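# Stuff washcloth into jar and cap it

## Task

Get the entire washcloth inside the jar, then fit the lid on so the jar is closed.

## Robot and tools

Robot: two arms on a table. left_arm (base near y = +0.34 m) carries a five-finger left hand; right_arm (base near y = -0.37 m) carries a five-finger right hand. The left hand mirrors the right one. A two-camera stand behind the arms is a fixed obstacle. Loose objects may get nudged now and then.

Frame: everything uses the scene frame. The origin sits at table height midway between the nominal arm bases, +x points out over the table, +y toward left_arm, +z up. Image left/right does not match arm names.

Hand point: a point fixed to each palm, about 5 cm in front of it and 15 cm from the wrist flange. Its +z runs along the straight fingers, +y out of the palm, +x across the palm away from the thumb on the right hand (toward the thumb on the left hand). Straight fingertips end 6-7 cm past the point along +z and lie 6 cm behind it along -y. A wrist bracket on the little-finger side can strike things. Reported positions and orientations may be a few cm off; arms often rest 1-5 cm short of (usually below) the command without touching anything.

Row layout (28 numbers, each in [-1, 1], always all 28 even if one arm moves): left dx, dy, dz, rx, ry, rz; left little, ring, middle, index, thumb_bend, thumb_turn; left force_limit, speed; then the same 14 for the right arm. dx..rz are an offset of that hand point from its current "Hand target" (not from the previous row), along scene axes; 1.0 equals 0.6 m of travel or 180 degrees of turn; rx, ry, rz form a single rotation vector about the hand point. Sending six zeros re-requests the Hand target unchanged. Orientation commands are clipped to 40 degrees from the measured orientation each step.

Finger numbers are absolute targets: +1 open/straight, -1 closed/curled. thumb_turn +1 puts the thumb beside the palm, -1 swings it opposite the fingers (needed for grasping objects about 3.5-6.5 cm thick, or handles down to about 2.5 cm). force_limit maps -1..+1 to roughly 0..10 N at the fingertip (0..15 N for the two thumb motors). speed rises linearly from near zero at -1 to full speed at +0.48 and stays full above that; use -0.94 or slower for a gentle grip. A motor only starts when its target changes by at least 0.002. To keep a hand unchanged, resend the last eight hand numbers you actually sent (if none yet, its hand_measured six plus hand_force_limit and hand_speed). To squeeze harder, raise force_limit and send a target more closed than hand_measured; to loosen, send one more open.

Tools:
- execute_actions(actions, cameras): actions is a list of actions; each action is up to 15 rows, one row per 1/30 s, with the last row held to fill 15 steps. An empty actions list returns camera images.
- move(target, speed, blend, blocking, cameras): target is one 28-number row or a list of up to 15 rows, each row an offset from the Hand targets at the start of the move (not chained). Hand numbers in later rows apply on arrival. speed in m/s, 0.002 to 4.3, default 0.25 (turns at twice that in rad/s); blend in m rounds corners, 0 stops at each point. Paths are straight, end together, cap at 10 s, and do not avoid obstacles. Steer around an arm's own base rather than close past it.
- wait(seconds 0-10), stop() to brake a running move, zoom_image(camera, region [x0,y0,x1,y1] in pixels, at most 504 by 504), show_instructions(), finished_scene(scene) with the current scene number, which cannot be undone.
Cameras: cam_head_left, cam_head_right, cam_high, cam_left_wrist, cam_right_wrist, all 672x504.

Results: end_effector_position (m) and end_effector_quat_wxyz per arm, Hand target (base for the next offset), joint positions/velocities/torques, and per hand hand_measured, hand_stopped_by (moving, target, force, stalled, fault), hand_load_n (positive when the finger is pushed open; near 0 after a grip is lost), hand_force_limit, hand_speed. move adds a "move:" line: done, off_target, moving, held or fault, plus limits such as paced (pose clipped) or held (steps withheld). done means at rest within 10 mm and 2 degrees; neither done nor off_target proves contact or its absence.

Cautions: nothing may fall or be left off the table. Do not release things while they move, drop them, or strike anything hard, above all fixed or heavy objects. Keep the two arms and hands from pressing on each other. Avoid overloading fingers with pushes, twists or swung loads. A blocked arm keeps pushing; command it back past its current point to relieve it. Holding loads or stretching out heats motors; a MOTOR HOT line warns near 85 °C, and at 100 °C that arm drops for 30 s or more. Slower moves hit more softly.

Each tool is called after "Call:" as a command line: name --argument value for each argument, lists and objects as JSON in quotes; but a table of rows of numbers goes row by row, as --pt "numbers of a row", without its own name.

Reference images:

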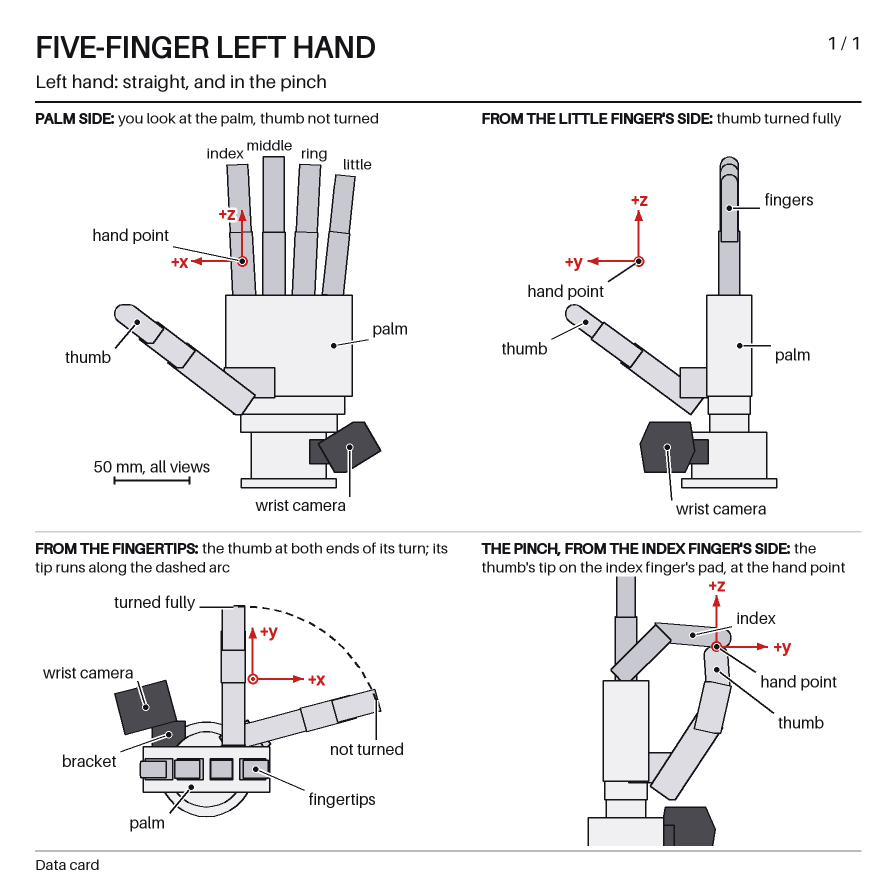

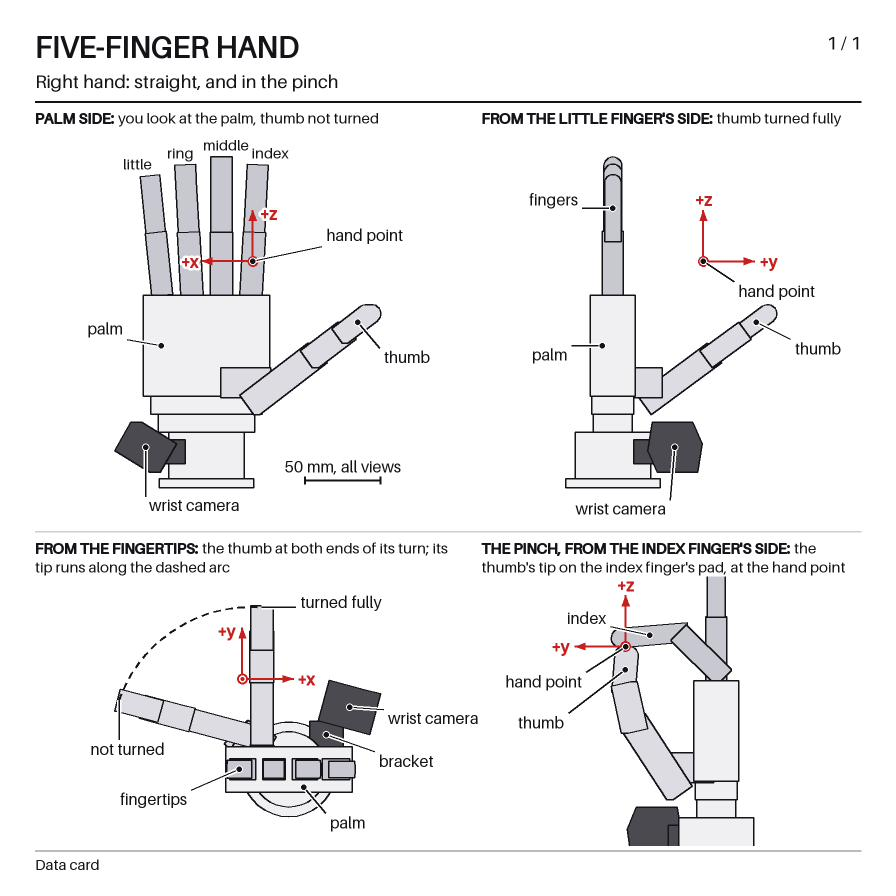

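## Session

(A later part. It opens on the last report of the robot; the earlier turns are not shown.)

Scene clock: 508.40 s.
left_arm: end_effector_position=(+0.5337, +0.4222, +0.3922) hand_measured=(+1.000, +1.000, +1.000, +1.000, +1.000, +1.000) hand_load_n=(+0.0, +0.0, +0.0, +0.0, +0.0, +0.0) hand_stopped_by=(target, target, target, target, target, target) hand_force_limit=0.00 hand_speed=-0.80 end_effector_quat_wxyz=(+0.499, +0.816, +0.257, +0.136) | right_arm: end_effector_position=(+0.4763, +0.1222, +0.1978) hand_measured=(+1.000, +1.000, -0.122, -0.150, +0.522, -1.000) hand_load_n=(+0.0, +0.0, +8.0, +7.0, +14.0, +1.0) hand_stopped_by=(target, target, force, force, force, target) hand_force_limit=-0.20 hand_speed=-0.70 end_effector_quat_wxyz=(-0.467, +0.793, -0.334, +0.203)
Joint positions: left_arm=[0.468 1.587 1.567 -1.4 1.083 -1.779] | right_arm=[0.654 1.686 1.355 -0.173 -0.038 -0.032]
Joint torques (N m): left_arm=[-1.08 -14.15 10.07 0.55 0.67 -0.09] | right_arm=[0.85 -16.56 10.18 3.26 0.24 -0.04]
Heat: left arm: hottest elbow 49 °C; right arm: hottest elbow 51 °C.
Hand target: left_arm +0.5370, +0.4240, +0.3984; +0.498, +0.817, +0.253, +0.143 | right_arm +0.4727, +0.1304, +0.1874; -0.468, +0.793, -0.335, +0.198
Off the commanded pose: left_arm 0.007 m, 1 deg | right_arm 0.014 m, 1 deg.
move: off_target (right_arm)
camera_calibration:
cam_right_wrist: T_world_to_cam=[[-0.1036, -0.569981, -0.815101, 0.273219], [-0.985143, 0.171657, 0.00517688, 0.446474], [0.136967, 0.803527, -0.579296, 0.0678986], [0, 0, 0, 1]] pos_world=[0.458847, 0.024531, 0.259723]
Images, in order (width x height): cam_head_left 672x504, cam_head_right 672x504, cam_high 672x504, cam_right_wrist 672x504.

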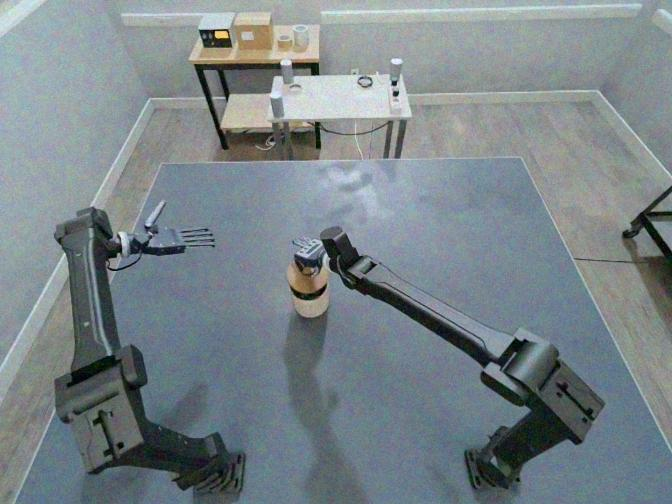

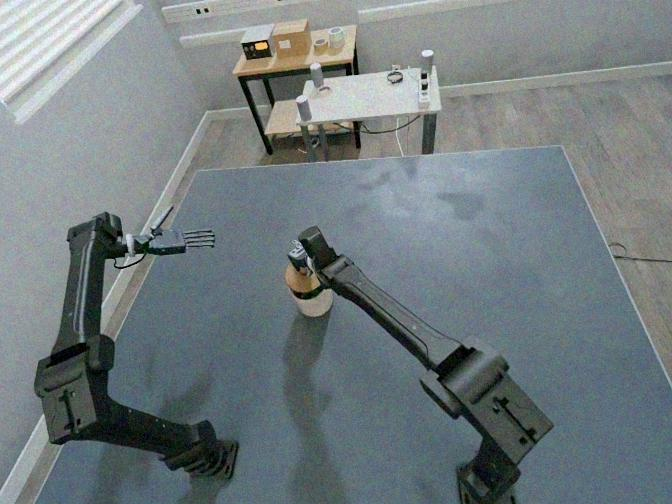

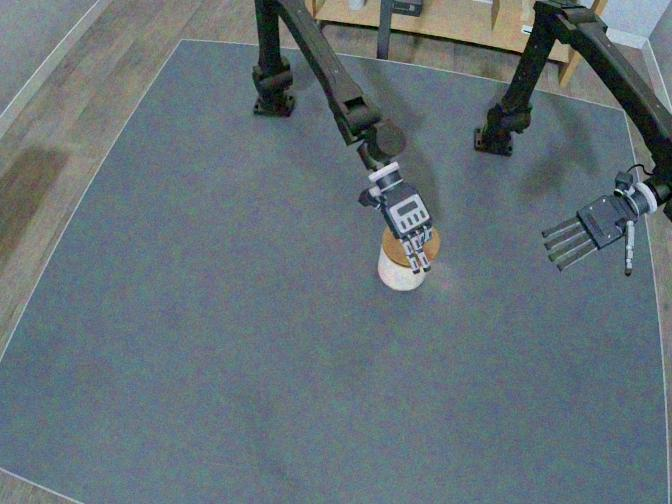

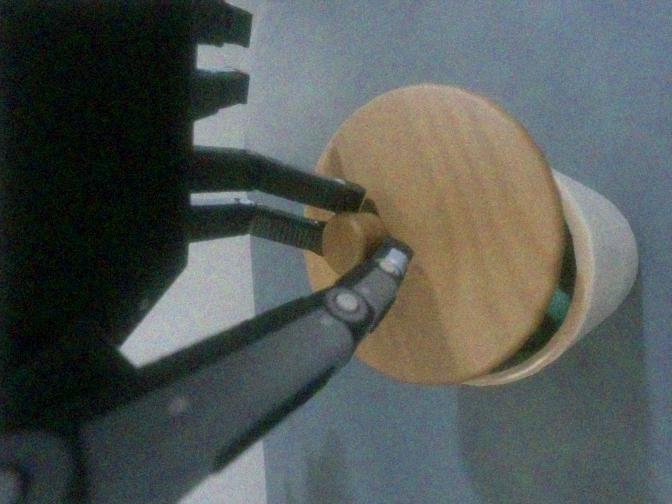

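Call:
move --pt "0 0 0 0 0 0 1 1 1 1 1 1 0 -0.8 -0.016 -0.001 0.0 0 0 0 1 1 -0.6 -0.6 0.1 -1 -0.2 -0.7" --pt "0 0 0 0 0 0 1 1 1 1 1 1 0 -0.8 -0.019 -0.001 -0.03 0 0 0 1 1 -0.6 -0.6 0.1 -1 -0.2 -0.7" --cameras '["cam_head_left","cam_head_right","cam_high","cam_right_wrist"]' --speed 0.05

Call:
zoom_image --camera "cam_high" --region '[350, 190, 460, 300]'

Call:
zoom_image --camera "cam_head_left" --region '[260, 220, 360, 330]'

Call:
zoom_image --camera "cam_right_wrist" --region '[280, 60, 672, 420]'

Scene clock: 516.53 s.
left_arm: end_effector_position=(+0.5337, +0.4222, +0.3922) hand_measured=(+1.000, +1.000, +1.000, +1.000, +1.000, +1.000) hand_load_n=(+0.0, +0.0, +0.0, +0.0, +0.0, +0.0) hand_stopped_by=(target, target, target, target, target, target) hand_force_limit=0.00 hand_speed=-0.80 end_effector_quat_wxyz=(+0.499, +0.816, +0.257, +0.136) | right_arm: end_effector_position=(+0.4663, +0.1223, +0.1783) hand_measured=(+1.000, +1.000, -0.122, -0.150, +0.522, -1.000) hand_load_n=(+0.0, +0.0, +7.5, +7.0, +14.0, +1.0) hand_stopped_by=(target, target, force, force, force, target) hand_force_limit=-0.20 hand_speed=-0.70 end_effector_quat_wxyz=(-0.466, +0.794, -0.335, +0.203)
Joint positions: left_arm=[0.468 1.587 1.567 -1.4 1.083 -1.779] | right_arm=[0.666 1.686 1.302 -0.121 -0.026 -0.026]
Joint torques (N m): left_arm=[-1.03 -14.04 10.13 0.54 0.65 -0.08] | right_arm=[0.85 -16.38 9.83 3.29 0.25 -0.04]
Heat: left arm: hottest elbow 49 °C; right arm: hottest elbow 51 °C.
Hand target: left_arm +0.5370, +0.4240, +0.3984; +0.498, +0.817, +0.253, +0.143 | right_arm +0.4613, +0.1299, +0.1694; -0.468, +0.793, -0.335, +0.198
Off the commanded pose: left_arm 0.007 m, 1 deg | right_arm 0.013 m, 1 deg.
move: off_target (right_arm)
camera_calibration:
cam_right_wrist: T_world_to_cam=[[-0.105227, -0.570631, -0.814437, 0.257155], [-0.985027, 0.172274, 0.00656501, 0.436289], [0.13656, 0.802933, -0.580215, 0.0583445], [0, 0, 0, 1]] pos_world=[0.448849, 0.0247328, 0.240425]
Images, in order (width x height): cam_head_left 672x504, cam_head_right 672x504, cam_high 672x504, cam_right_wrist 672x504.

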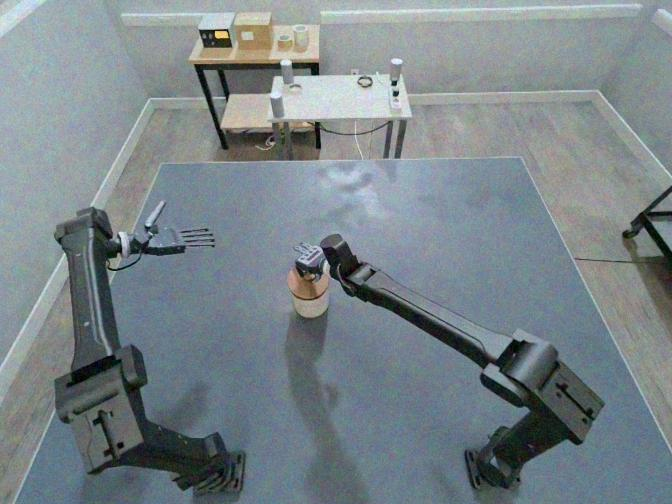

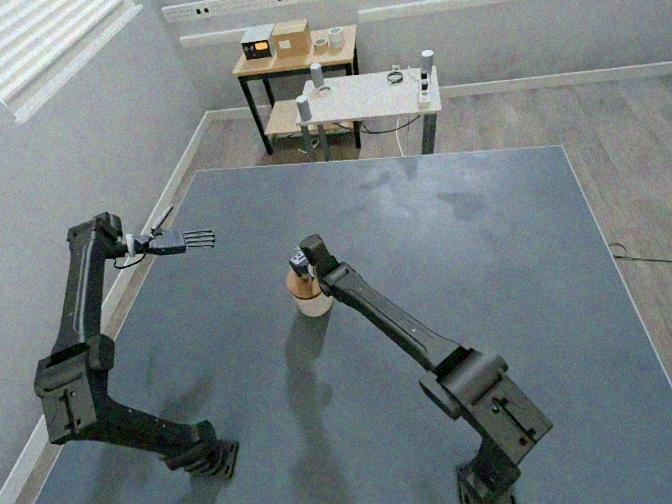

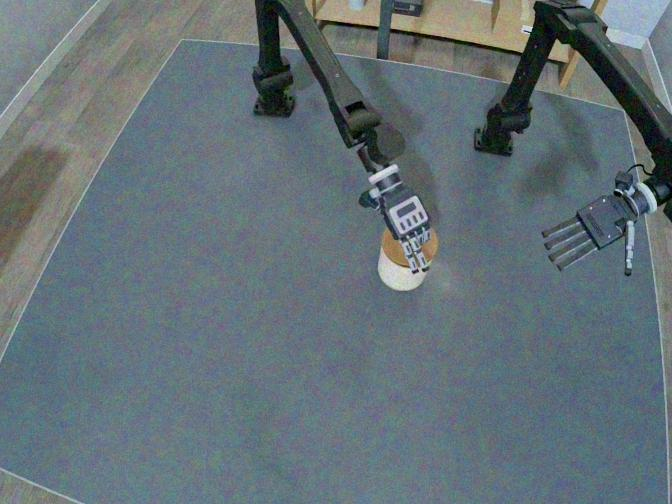

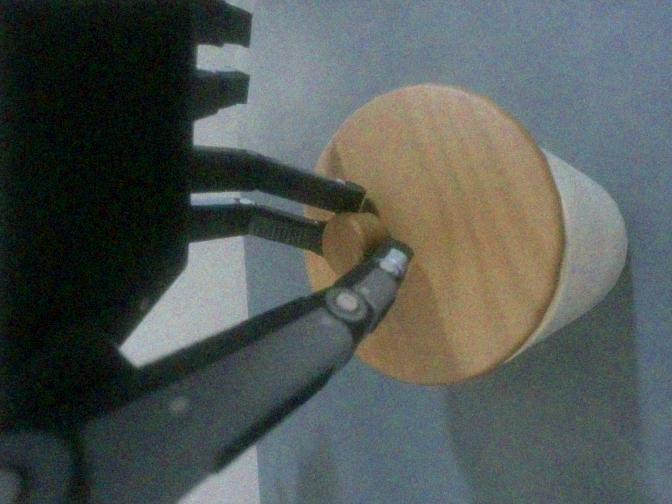

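Scaled by 4.582 from the camera's 672x504 image, which has a finer 960x720 frame.

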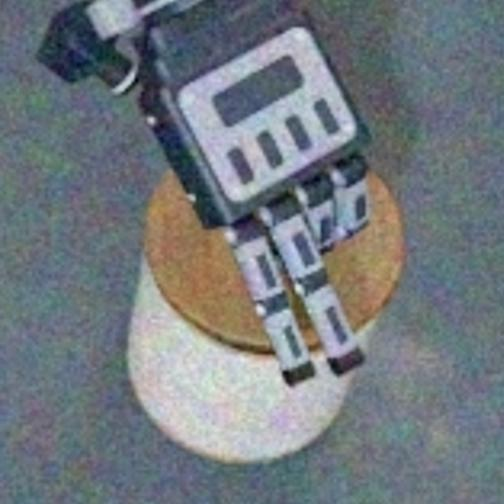

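Scaled by 4.582 from the camera's 672x504 image, which has a finer 960x720 frame.

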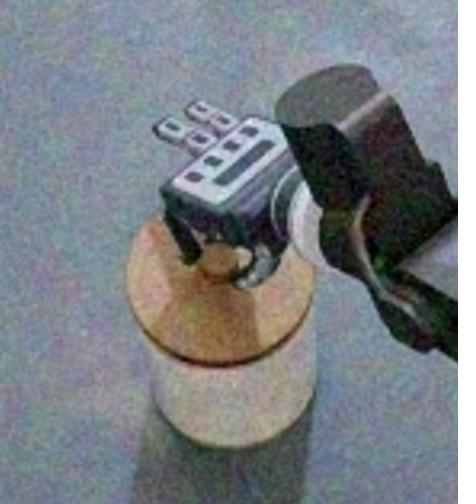

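Scaled by 1.286 from the camera's 672x504 image, which has a finer 960x720 frame.

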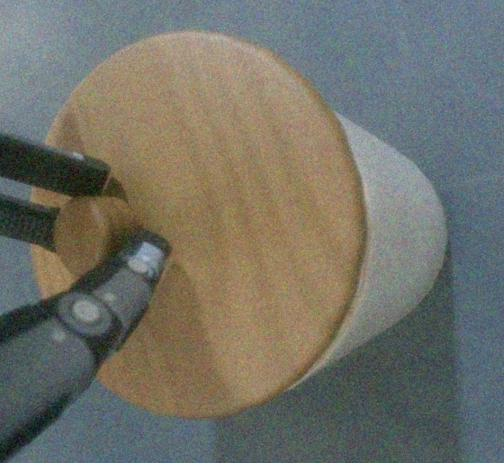

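Call:
move --pt "0 0 0 0 0 0 1 1 1 1 1 1 0 -0.8 0.0 -0.002 -0.04 0 0 0 1 1 -0.6 -0.6 0.1 -1 -0.2 -0.7" --cameras '["cam_head_left","cam_head_right","cam_high","cam_right_wrist"]' --speed 0.05

Call:
zoom_image --camera "cam_high" --region '[350, 190, 460, 300]'

Call:
zoom_image --camera "cam_head_left" --region '[260, 220, 360, 330]'

Call:
zoom_image --camera "cam_right_wrist" --region '[280, 60, 672, 420]'

Scene clock: 523.17 s.
left_arm: end_effector_position=(+0.5337, +0.4222, +0.3922) hand_measured=(+1.000, +1.000, +1.000, +1.000, +1.000, +1.000) hand_load_n=(+0.0, +0.0, -0.5, +0.0, +0.0, +0.0) hand_stopped_by=(target, target, target, target, target, target) hand_force_limit=0.00 hand_speed=-0.80 end_effector_quat_wxyz=(+0.499, +0.816, +0.257, +0.136) | right_arm: end_effector_position=(+0.4665, +0.1227, +0.1657) hand_measured=(+1.000, +1.000, -0.122, -0.150, +0.522, -1.000) hand_load_n=(+0.0, +0.0, +7.0, +9.0, +14.5, +0.5) hand_stopped_by=(target, target, force, force, force, target) hand_force_limit=-0.20 hand_speed=-0.70 end_effector_quat_wxyz=(-0.473, +0.789, -0.333, +0.206)
Joint positions: left_arm=[0.468 1.587 1.567 -1.4 1.083 -1.779] | right_arm=[0.666 1.696 1.268 -0.058 -0.026 -0.024]
Joint torques (N m): left_arm=[-1.38 -14.1 10.1 0.61 0.66 -0.08] | right_arm=[0.79 -15.15 9.39 3.25 0.19 -0.05]
Heat: left arm: hottest elbow 49 °C; right arm: hottest elbow 51 °C.
Hand target: left_arm +0.5370, +0.4240, +0.3984; +0.498, +0.817, +0.253, +0.143 | right_arm +0.4613, +0.1287, +0.1454; -0.468, +0.793, -0.335, +0.198
Off the commanded pose: left_arm 0.007 m, 1 deg | right_arm 0.022 m, 1 deg.
move: off_target (right_arm)
camera_calibration:
cam_right_wrist: T_world_to_cam=[[-0.0947171, -0.559829, -0.823177, 0.242222], [-0.984944, 0.17282, -0.00420177, 0.43834], [0.144614, 0.810386, -0.567769, 0.0439805], [0, 0, 0, 1]] pos_world=[0.448323, 0.0242077, 0.226204]
Images, in order (width x height): cam_head_left 672x504, cam_head_right 672x504, cam_high 672x504, cam_right_wrist 672x504.

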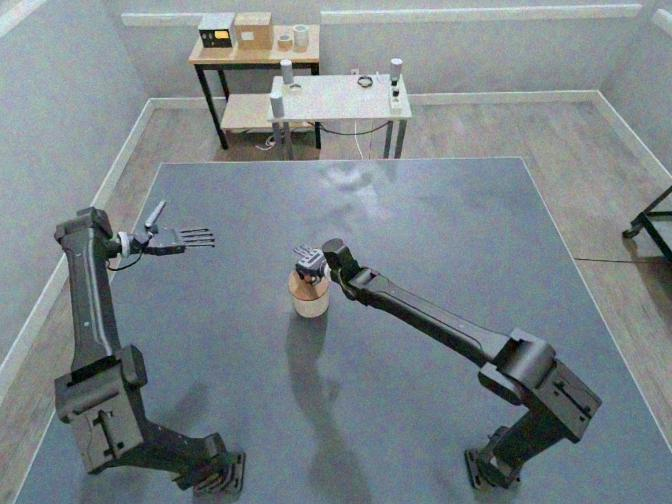

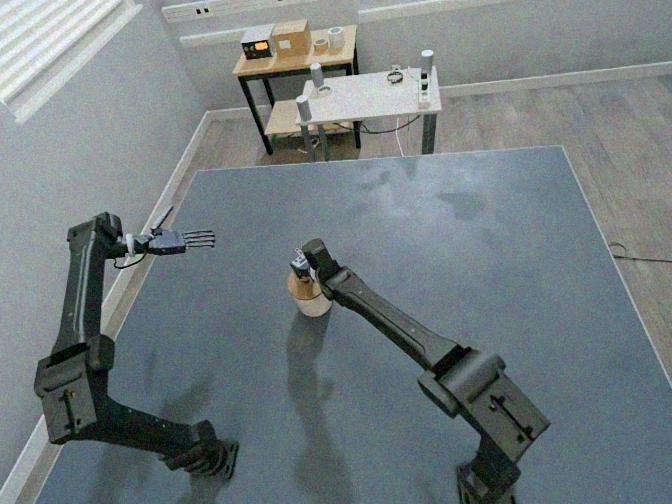

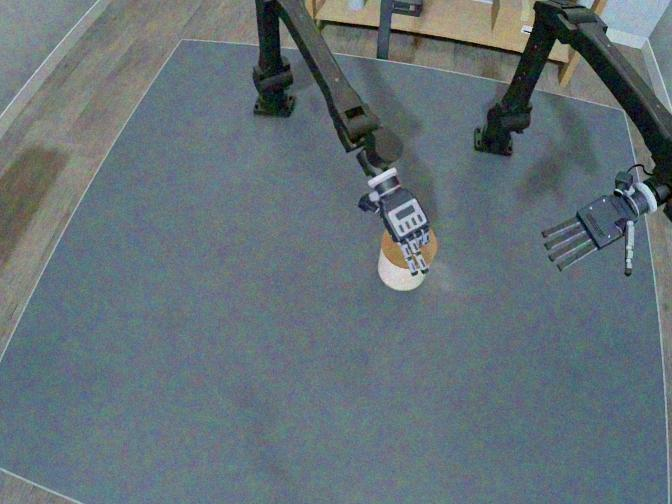

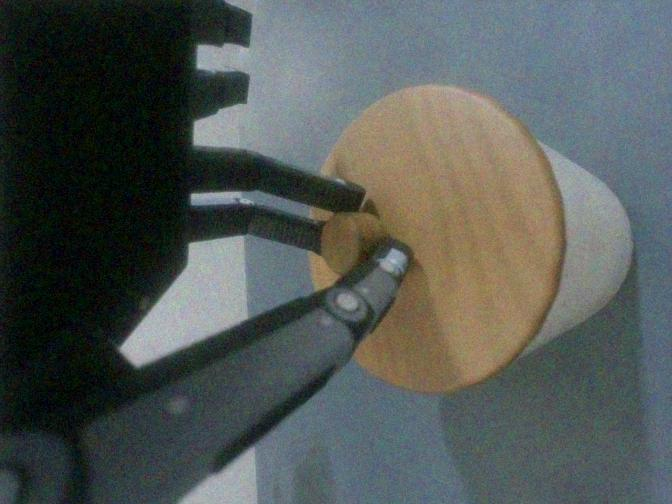

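Scaled by 4.582 from the camera's 672x504 image, which has a finer 960x720 frame.

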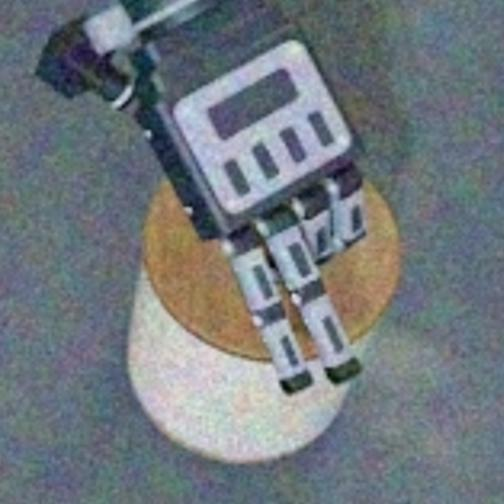

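Scaled by 4.582 from the camera's 672x504 image, which has a finer 960x720 frame.

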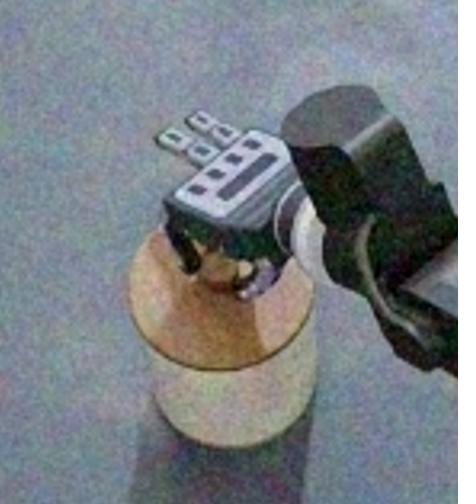

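Scaled by 1.286 from the camera's 672x504 image, which has a finer 960x720 frame.

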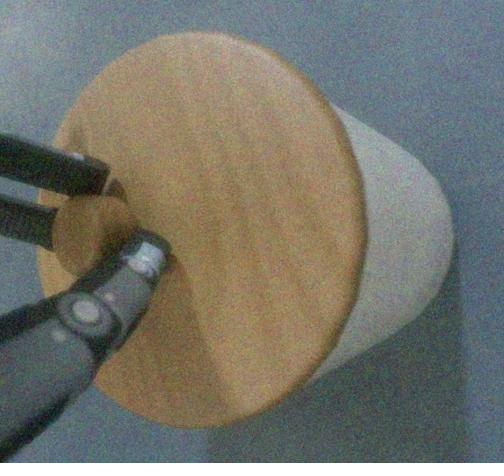

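Call:
move --pt "0 0 0 0 0 0 1 1 1 1 1 1 0 -0.8 0.0 -0.0 -0.04 0 0 0 1 1 -0.6 -0.6 0.1 -1 -0.2 -0.7" --cameras '["cam_head_left","cam_head_right","cam_high","cam_right_wrist"]' --speed 0.05

Call:
zoom_image --camera "cam_high" --region '[350, 190, 460, 300]'

Call:
zoom_image --camera "cam_head_left" --region '[260, 220, 360, 330]'

Call:
zoom_image --camera "cam_head_right" --region '[260, 220, 360, 330]'

Call:
zoom_image --camera "cam_right_wrist" --region '[280, 60, 672, 420]'

Scene clock: 527.60 s.
left_arm: end_effector_position=(+0.5337, +0.4222, +0.3922) hand_measured=(+1.000, +1.000, +1.000, +1.000, +1.000, +1.000) hand_load_n=(+0.0, +0.0, +0.0, +0.0, +0.0, +0.0) hand_stopped_by=(target, target, target, target, target, target) hand_force_limit=0.00 hand_speed=-0.80 end_effector_quat_wxyz=(+0.499, +0.816, +0.257, +0.136) | right_arm: end_effector_position=(+0.4678, +0.1242, +0.1611) hand_measured=(+1.000, +1.000, -0.122, -0.150, +0.522, -1.000) hand_load_n=(-0.5, +0.0, +3.5, +8.5, +15.0, +0.5) hand_stopped_by=(target, target, force, force, force, target) hand_force_limit=-0.20 hand_speed=-0.70 end_effector_quat_wxyz=(-0.485, +0.781, -0.331, +0.210)
Joint positions: left_arm=[0.468 1.587 1.567 -1.4 1.083 -1.779] | right_arm=[0.666 1.701 1.243 0.001 -0.026 -0.021]
Joint torques (N m): left_arm=[-1.2 -14.04 10.09 0.57 0.66 -0.07] | right_arm=[0.73 -13.22 8.65 3.18 0.19 -0.11]
Heat: left arm: hottest elbow 49 °C; right arm: hottest elbow 50 °C.
Hand target: left_arm +0.5370, +0.4240, +0.3984; +0.498, +0.817, +0.253, +0.143 | right_arm +0.4613, +0.1286, +0.1213; -0.468, +0.793, -0.335, +0.198
Off the commanded pose: left_arm 0.007 m, 1 deg | right_arm 0.040 m, 3 deg.
move: off_target (right_arm)
camera_calibration:
cam_right_wrist: T_world_to_cam=[[-0.0794145, -0.54135, -0.837039, 0.232215], [-0.984419, 0.174742, -0.019616, 0.441321], [0.156885, 0.822439, -0.546792, 0.0293344], [0, 0, 0, 1]] pos_world=[0.448284, 0.0244664, 0.219069]
Images, in order (width x height): cam_head_left 672x504, cam_head_right 672x504, cam_high 672x504, cam_right_wrist 672x504.

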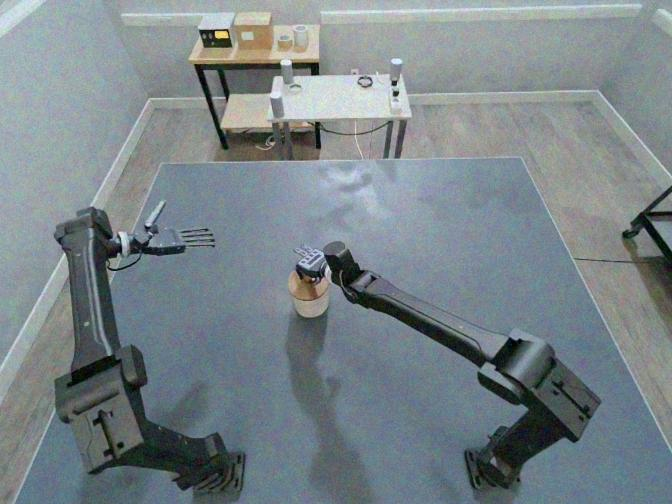

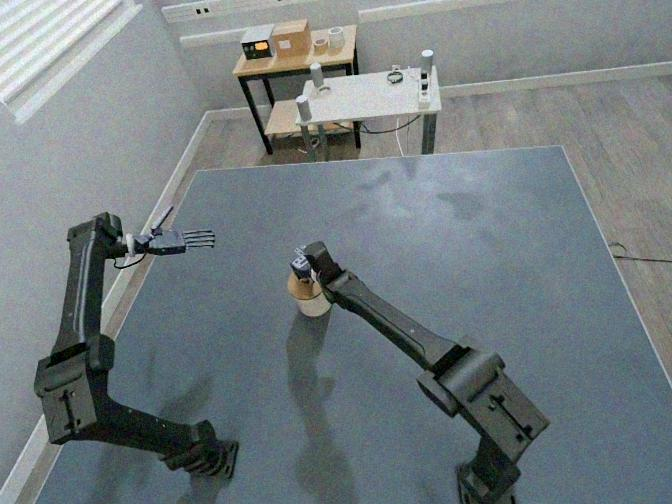

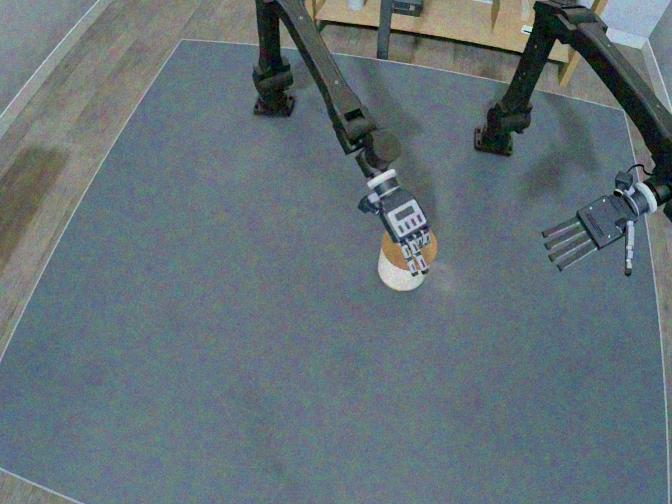

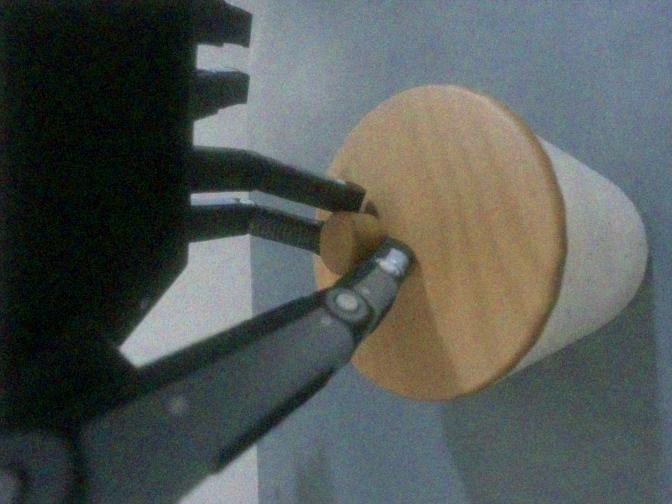

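Scaled by 4.582 from the camera's 672x504 image, which has a finer 960x720 frame.

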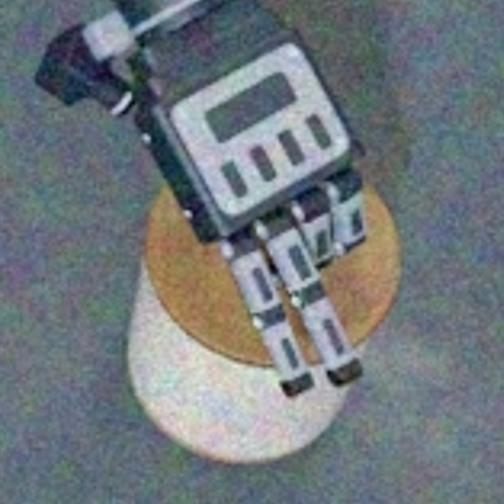

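Scaled by 4.582 from the camera's 672x504 image, which has a finer 960x720 frame.

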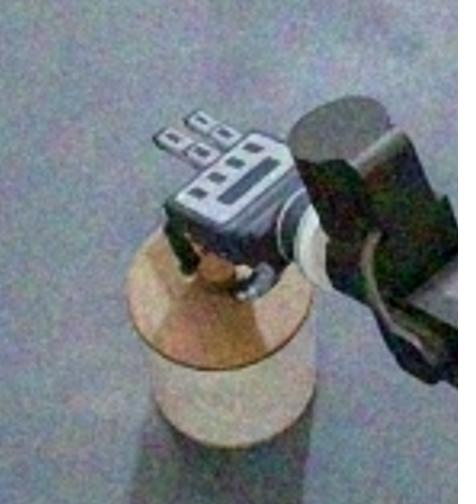

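Scaled by 4.582 from the camera's 672x504 image, which has a finer 960x720 frame.

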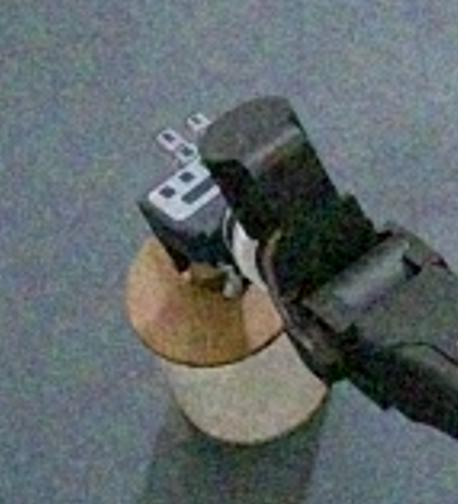

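Scaled by 1.286 from the camera's 672x504 image, which has a finer 960x720 frame.

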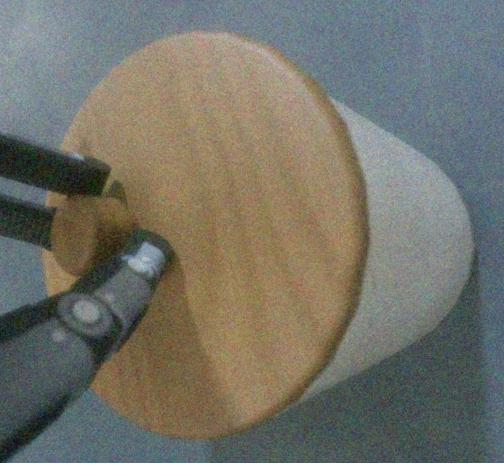

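Call:
move --pt "0 0 0 0 0 0 1 1 1 1 1 1 0 -0.8 0.009 -0.006 0.06 0 0 0 1 1 -0.6 -0.6 0.1 -1 -0.2 -0.7" --pt "0 0 0 0 0 0 1 1 1 1 1 1 0 -0.8 0.009 -0.006 0.06 0 0 0 1 1 0.15 0.15 0.75 -1 -0.2 -0.6" --cameras '["cam_head_left","cam_high","cam_right_wrist"]' --speed 0.05

Call:
zoom_image --camera "cam_high" --region '[350, 190, 460, 300]'

Call:
zoom_image --camera "cam_head_left" --region '[260, 220, 360, 330]'

Call:
zoom_image --camera "cam_right_wrist" --region '[280, 60, 672, 420]'

Scene clock: 535.43 s.
left_arm: end_effector_position=(+0.5337, +0.4222, +0.3922) hand_measured=(+1.000, +1.000, +1.000, +1.000, +1.000, +1.000) hand_load_n=(+0.0, -0.5, +0.0, +0.0, +0.0, +0.0) hand_stopped_by=(target, target, target, target, target, target) hand_force_limit=0.00 hand_speed=-0.80 end_effector_quat_wxyz=(+0.499, +0.816, +0.257, +0.136) | right_arm: end_effector_position=(+0.4643, +0.1225, +0.1622) hand_measured=(+1.000, +1.000, +0.150, +0.150, +0.748, -1.000) hand_load_n=(-0.5, +0.0, +0.0, +0.0, -3.0, +0.0) hand_stopped_by=(target, target, target, target, target, target) hand_force_limit=-0.20 hand_speed=-0.60 end_effector_quat_wxyz=(-0.476, +0.788, -0.334, +0.203)
Joint positions: left_arm=[0.468 1.587 1.567 -1.4 1.083 -1.779] | right_arm=[0.666 1.696 1.255 -0.043 -0.032 -0.019]
Joint torques (N m): left_arm=[-1.14 -14.21 10.09 0.57 0.64 -0.08] | right_arm=[-0.21 -15.74 12.19 1.28 -0.01 -0.17]
Heat: left arm: hottest elbow 49 °C; right arm: hottest elbow 50 °C.
Hand target: left_arm +0.5370, +0.4240, +0.3984; +0.498, +0.817, +0.253, +0.143 | right_arm +0.4666, +0.1250, +0.1573; -0.468, +0.793, -0.335, +0.198
Off the commanded pose: left_arm 0.007 m, 1 deg | right_arm 0.006 m, 1 deg.
move: done
camera_calibration:
cam_right_wrist: T_world_to_cam=[[-0.0958757, -0.554184, -0.826854, 0.239517], [-0.985341, 0.170599, -0.0000884639, 0.435882], [0.14111, 0.814725, -0.562416, 0.0426915], [0, 0, 0, 1]] pos_world=[0.446432, 0.0235938, 0.222095]
Images, in order (width x height): cam_head_left 672x504, cam_high 672x504, cam_right_wrist 672x504.

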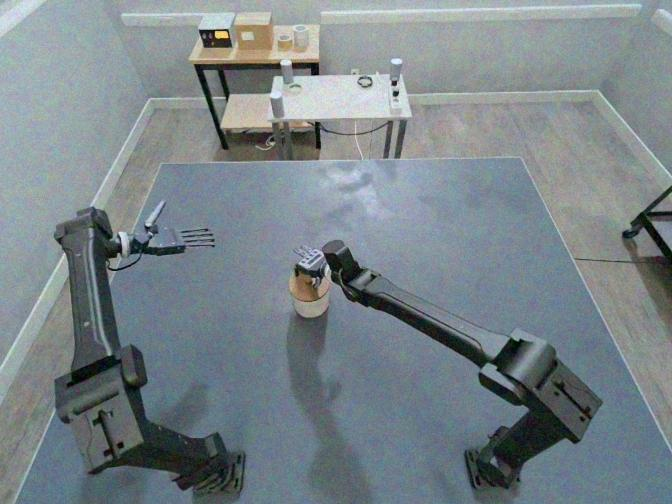

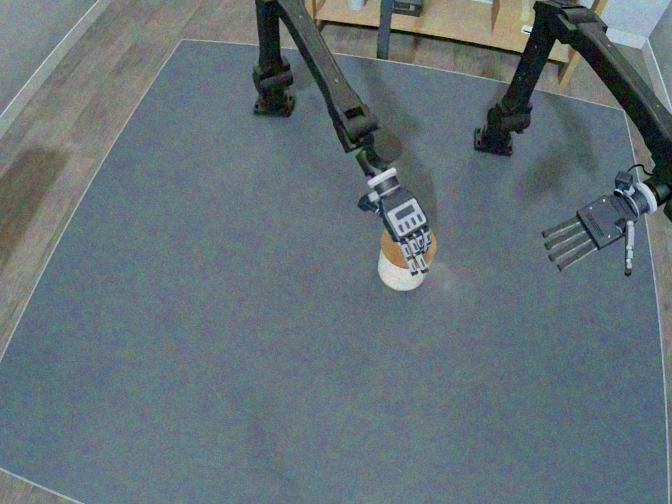

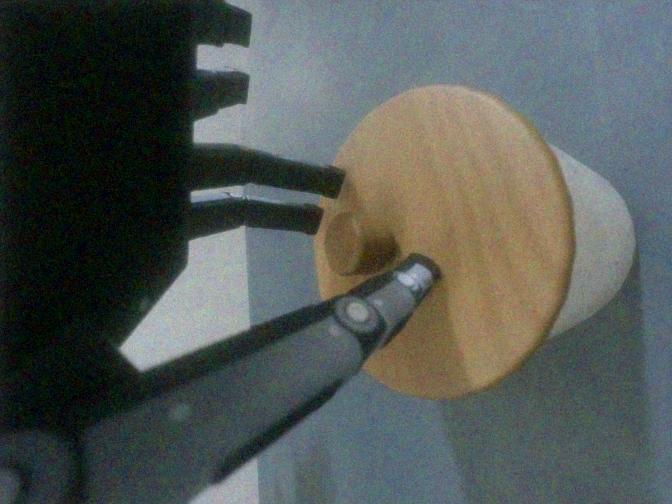

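Scaled by 4.582 from the camera's 672x504 image, which has a finer 960x720 frame.

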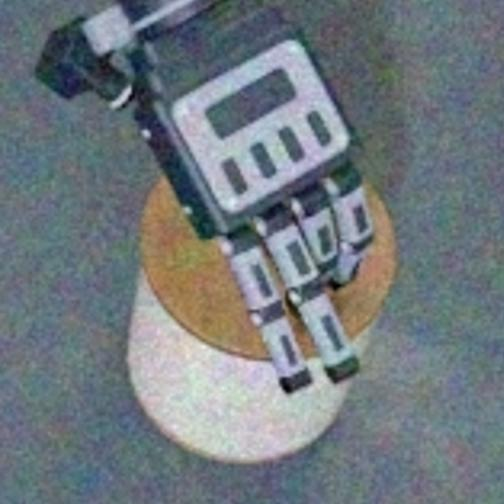

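Scaled by 4.582 from the camera's 672x504 image, which has a finer 960x720 frame.

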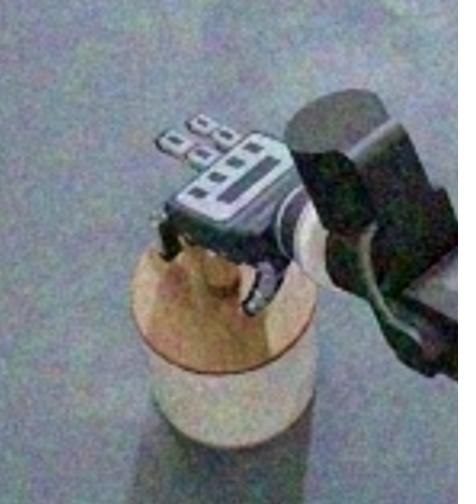

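Scaled by 1.286 from the camera's 672x504 image, which has a finer 960x720 frame.

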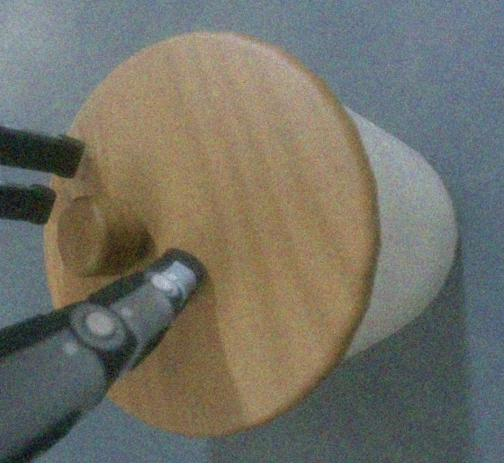

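Call:
move --pt "0 0 0 0 0 0 1 1 1 1 1 1 0 -0.8 0.0 0.0 0.1 0 0 0 1 1 0.15 0.15 0.75 -1 -0.2 -0.6" --pt "0 0 0 0 0 0 1 1 1 1 1 1 0 -0.8 -0.05 -0.05 0.25 0 0 0 1 1 0.15 0.15 0.75 -1 -0.2 -0.6" --pt "0 0 0 0 0 0 1 1 1 1 1 1 0 -0.8 -0.15 -0.35 0.25 0 0 0 1 1 0.15 0.15 0.75 -1 -0.2 -0.6" --cameras '["cam_head_left","cam_head_right","cam_high","cam_right_wrist"]' --speed '[0.06,0.12,0.2]' --blend '[0.02,0.02,0]'

Call:
zoom_image --camera "cam_high" --region '[350, 190, 460, 300]'

Call:
zoom_image --camera "cam_head_left" --region '[260, 220, 360, 330]'

Call:
zoom_image --camera "cam_head_right" --region '[260, 220, 360, 330]'

Scene clock: 542.70 s.
left_arm: end_effector_position=(+0.5337, +0.4222, +0.3922) hand_measured=(+1.000, +1.000, +1.000, +1.000, +1.000, +1.000) hand_load_n=(+0.0, +0.0, +0.0, +0.0, +0.0, +0.0) hand_stopped_by=(target, target, target, target, target, target) hand_force_limit=0.00 hand_speed=-0.80 end_effector_quat_wxyz=(+0.499, +0.816, +0.257, +0.136) | right_arm: end_effector_position=(+0.3787, -0.0779, +0.3181) hand_measured=(+1.000, +1.000, +0.150, +0.150, +0.748, -1.000) hand_load_n=(+0.0, +0.0, +0.0, +0.0, +0.0, +0.0) hand_stopped_by=(target, target, target, target, target, target) hand_force_limit=-0.20 hand_speed=-0.60 end_effector_quat_wxyz=(-0.477, +0.789, -0.331, +0.201)
Joint positions: left_arm=[0.468 1.587 1.567 -1.4 1.083 -1.779] | right_arm=[0.406 1.113 1.091 -0.479 -0.267 -0.145]
Joint torques (N m): left_arm=[-1.26 -13.86 10.1 0.59 0.65 -0.09] | right_arm=[-1.08 -8.12 9.88 1.91 -0.13 -0.25]
Heat: left arm: hottest elbow 49 °C; right arm: hottest elbow 50 °C.
Hand target: left_arm +0.5370, +0.4240, +0.3984; +0.498, +0.817, +0.253, +0.143 | right_arm +0.3767, -0.0849, +0.3074; -0.468, +0.793, -0.335, +0.198
Off the commanded pose: left_arm 0.007 m, 1 deg | right_arm 0.013 m, 1 deg.
move: off_target (right_arm)
camera_calibration:
cam_right_wrist: T_world_to_cam=[[-0.09201, -0.553393, -0.827823, 0.248045], [-0.986395, 0.164392, -0.000259951, 0.385719], [0.136231, 0.816536, -0.56099, 0.307234], [0, 0, 0, 1]] pos_world=[0.36144, -0.17701, 0.377792]
Images, in order (width x height): cam_head_left 672x504, cam_head_right 672x504, cam_high 672x504, cam_right_wrist 672x504.

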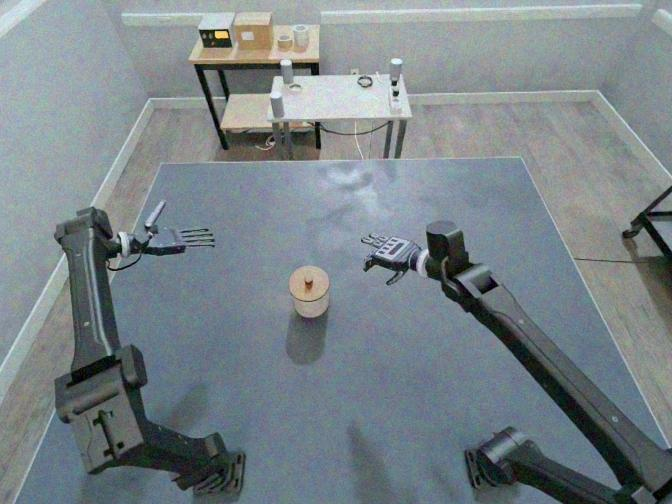

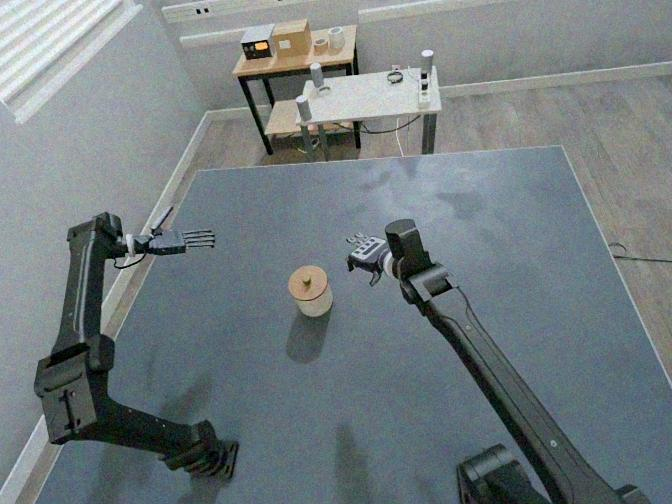

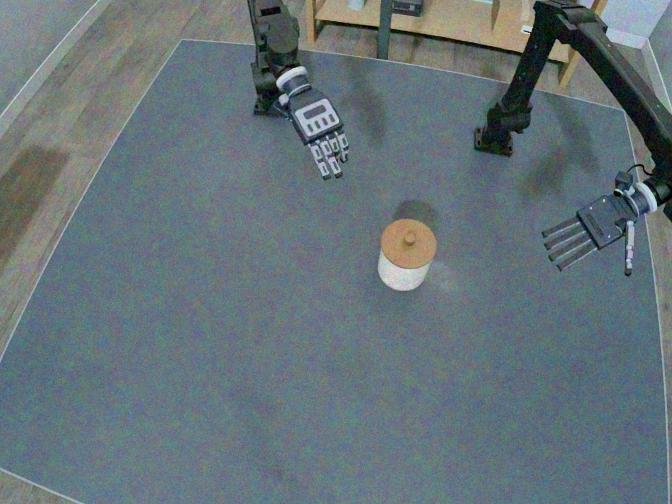

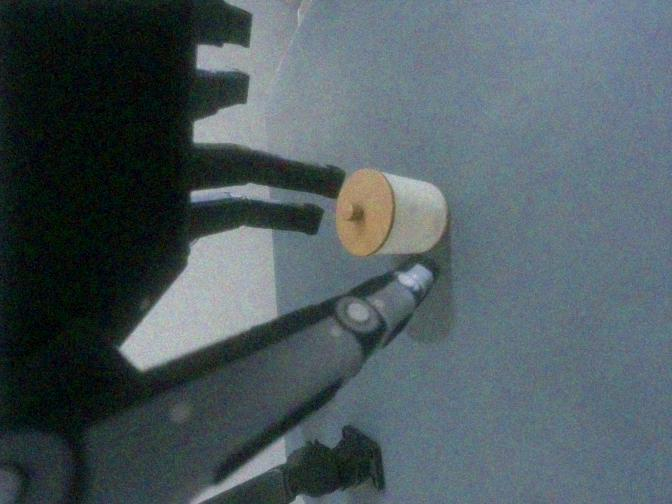

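Scaled by 4.582 from the camera's 672x504 image, which has a finer 960x720 frame.

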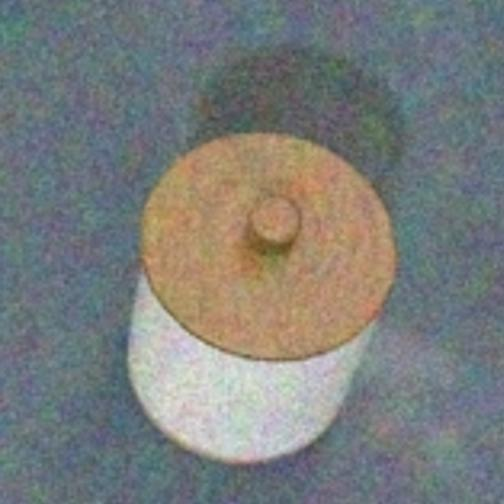

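Scaled by 4.582 from the camera's 672x504 image, which has a finer 960x720 frame.

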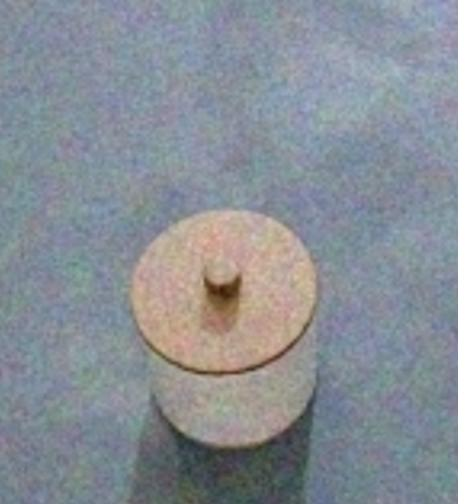

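Scaled by 4.582 from the camera's 672x504 image, which has a finer 960x720 frame.

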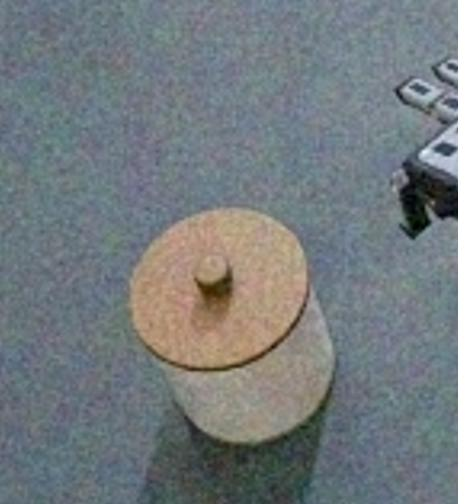

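Call:
zoom_image --camera "cam_right_wrist" --region '[310, 140, 480, 280]'

Scaled by 2.965 from the camera's 672x504 image, which has a finer 960x720 frame.

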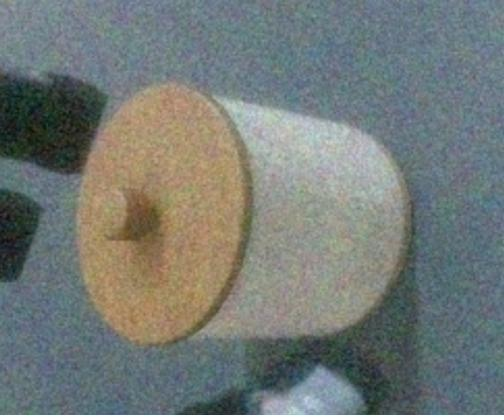

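Call:
finished_scene --scene 1

The scene is finished: the task was done.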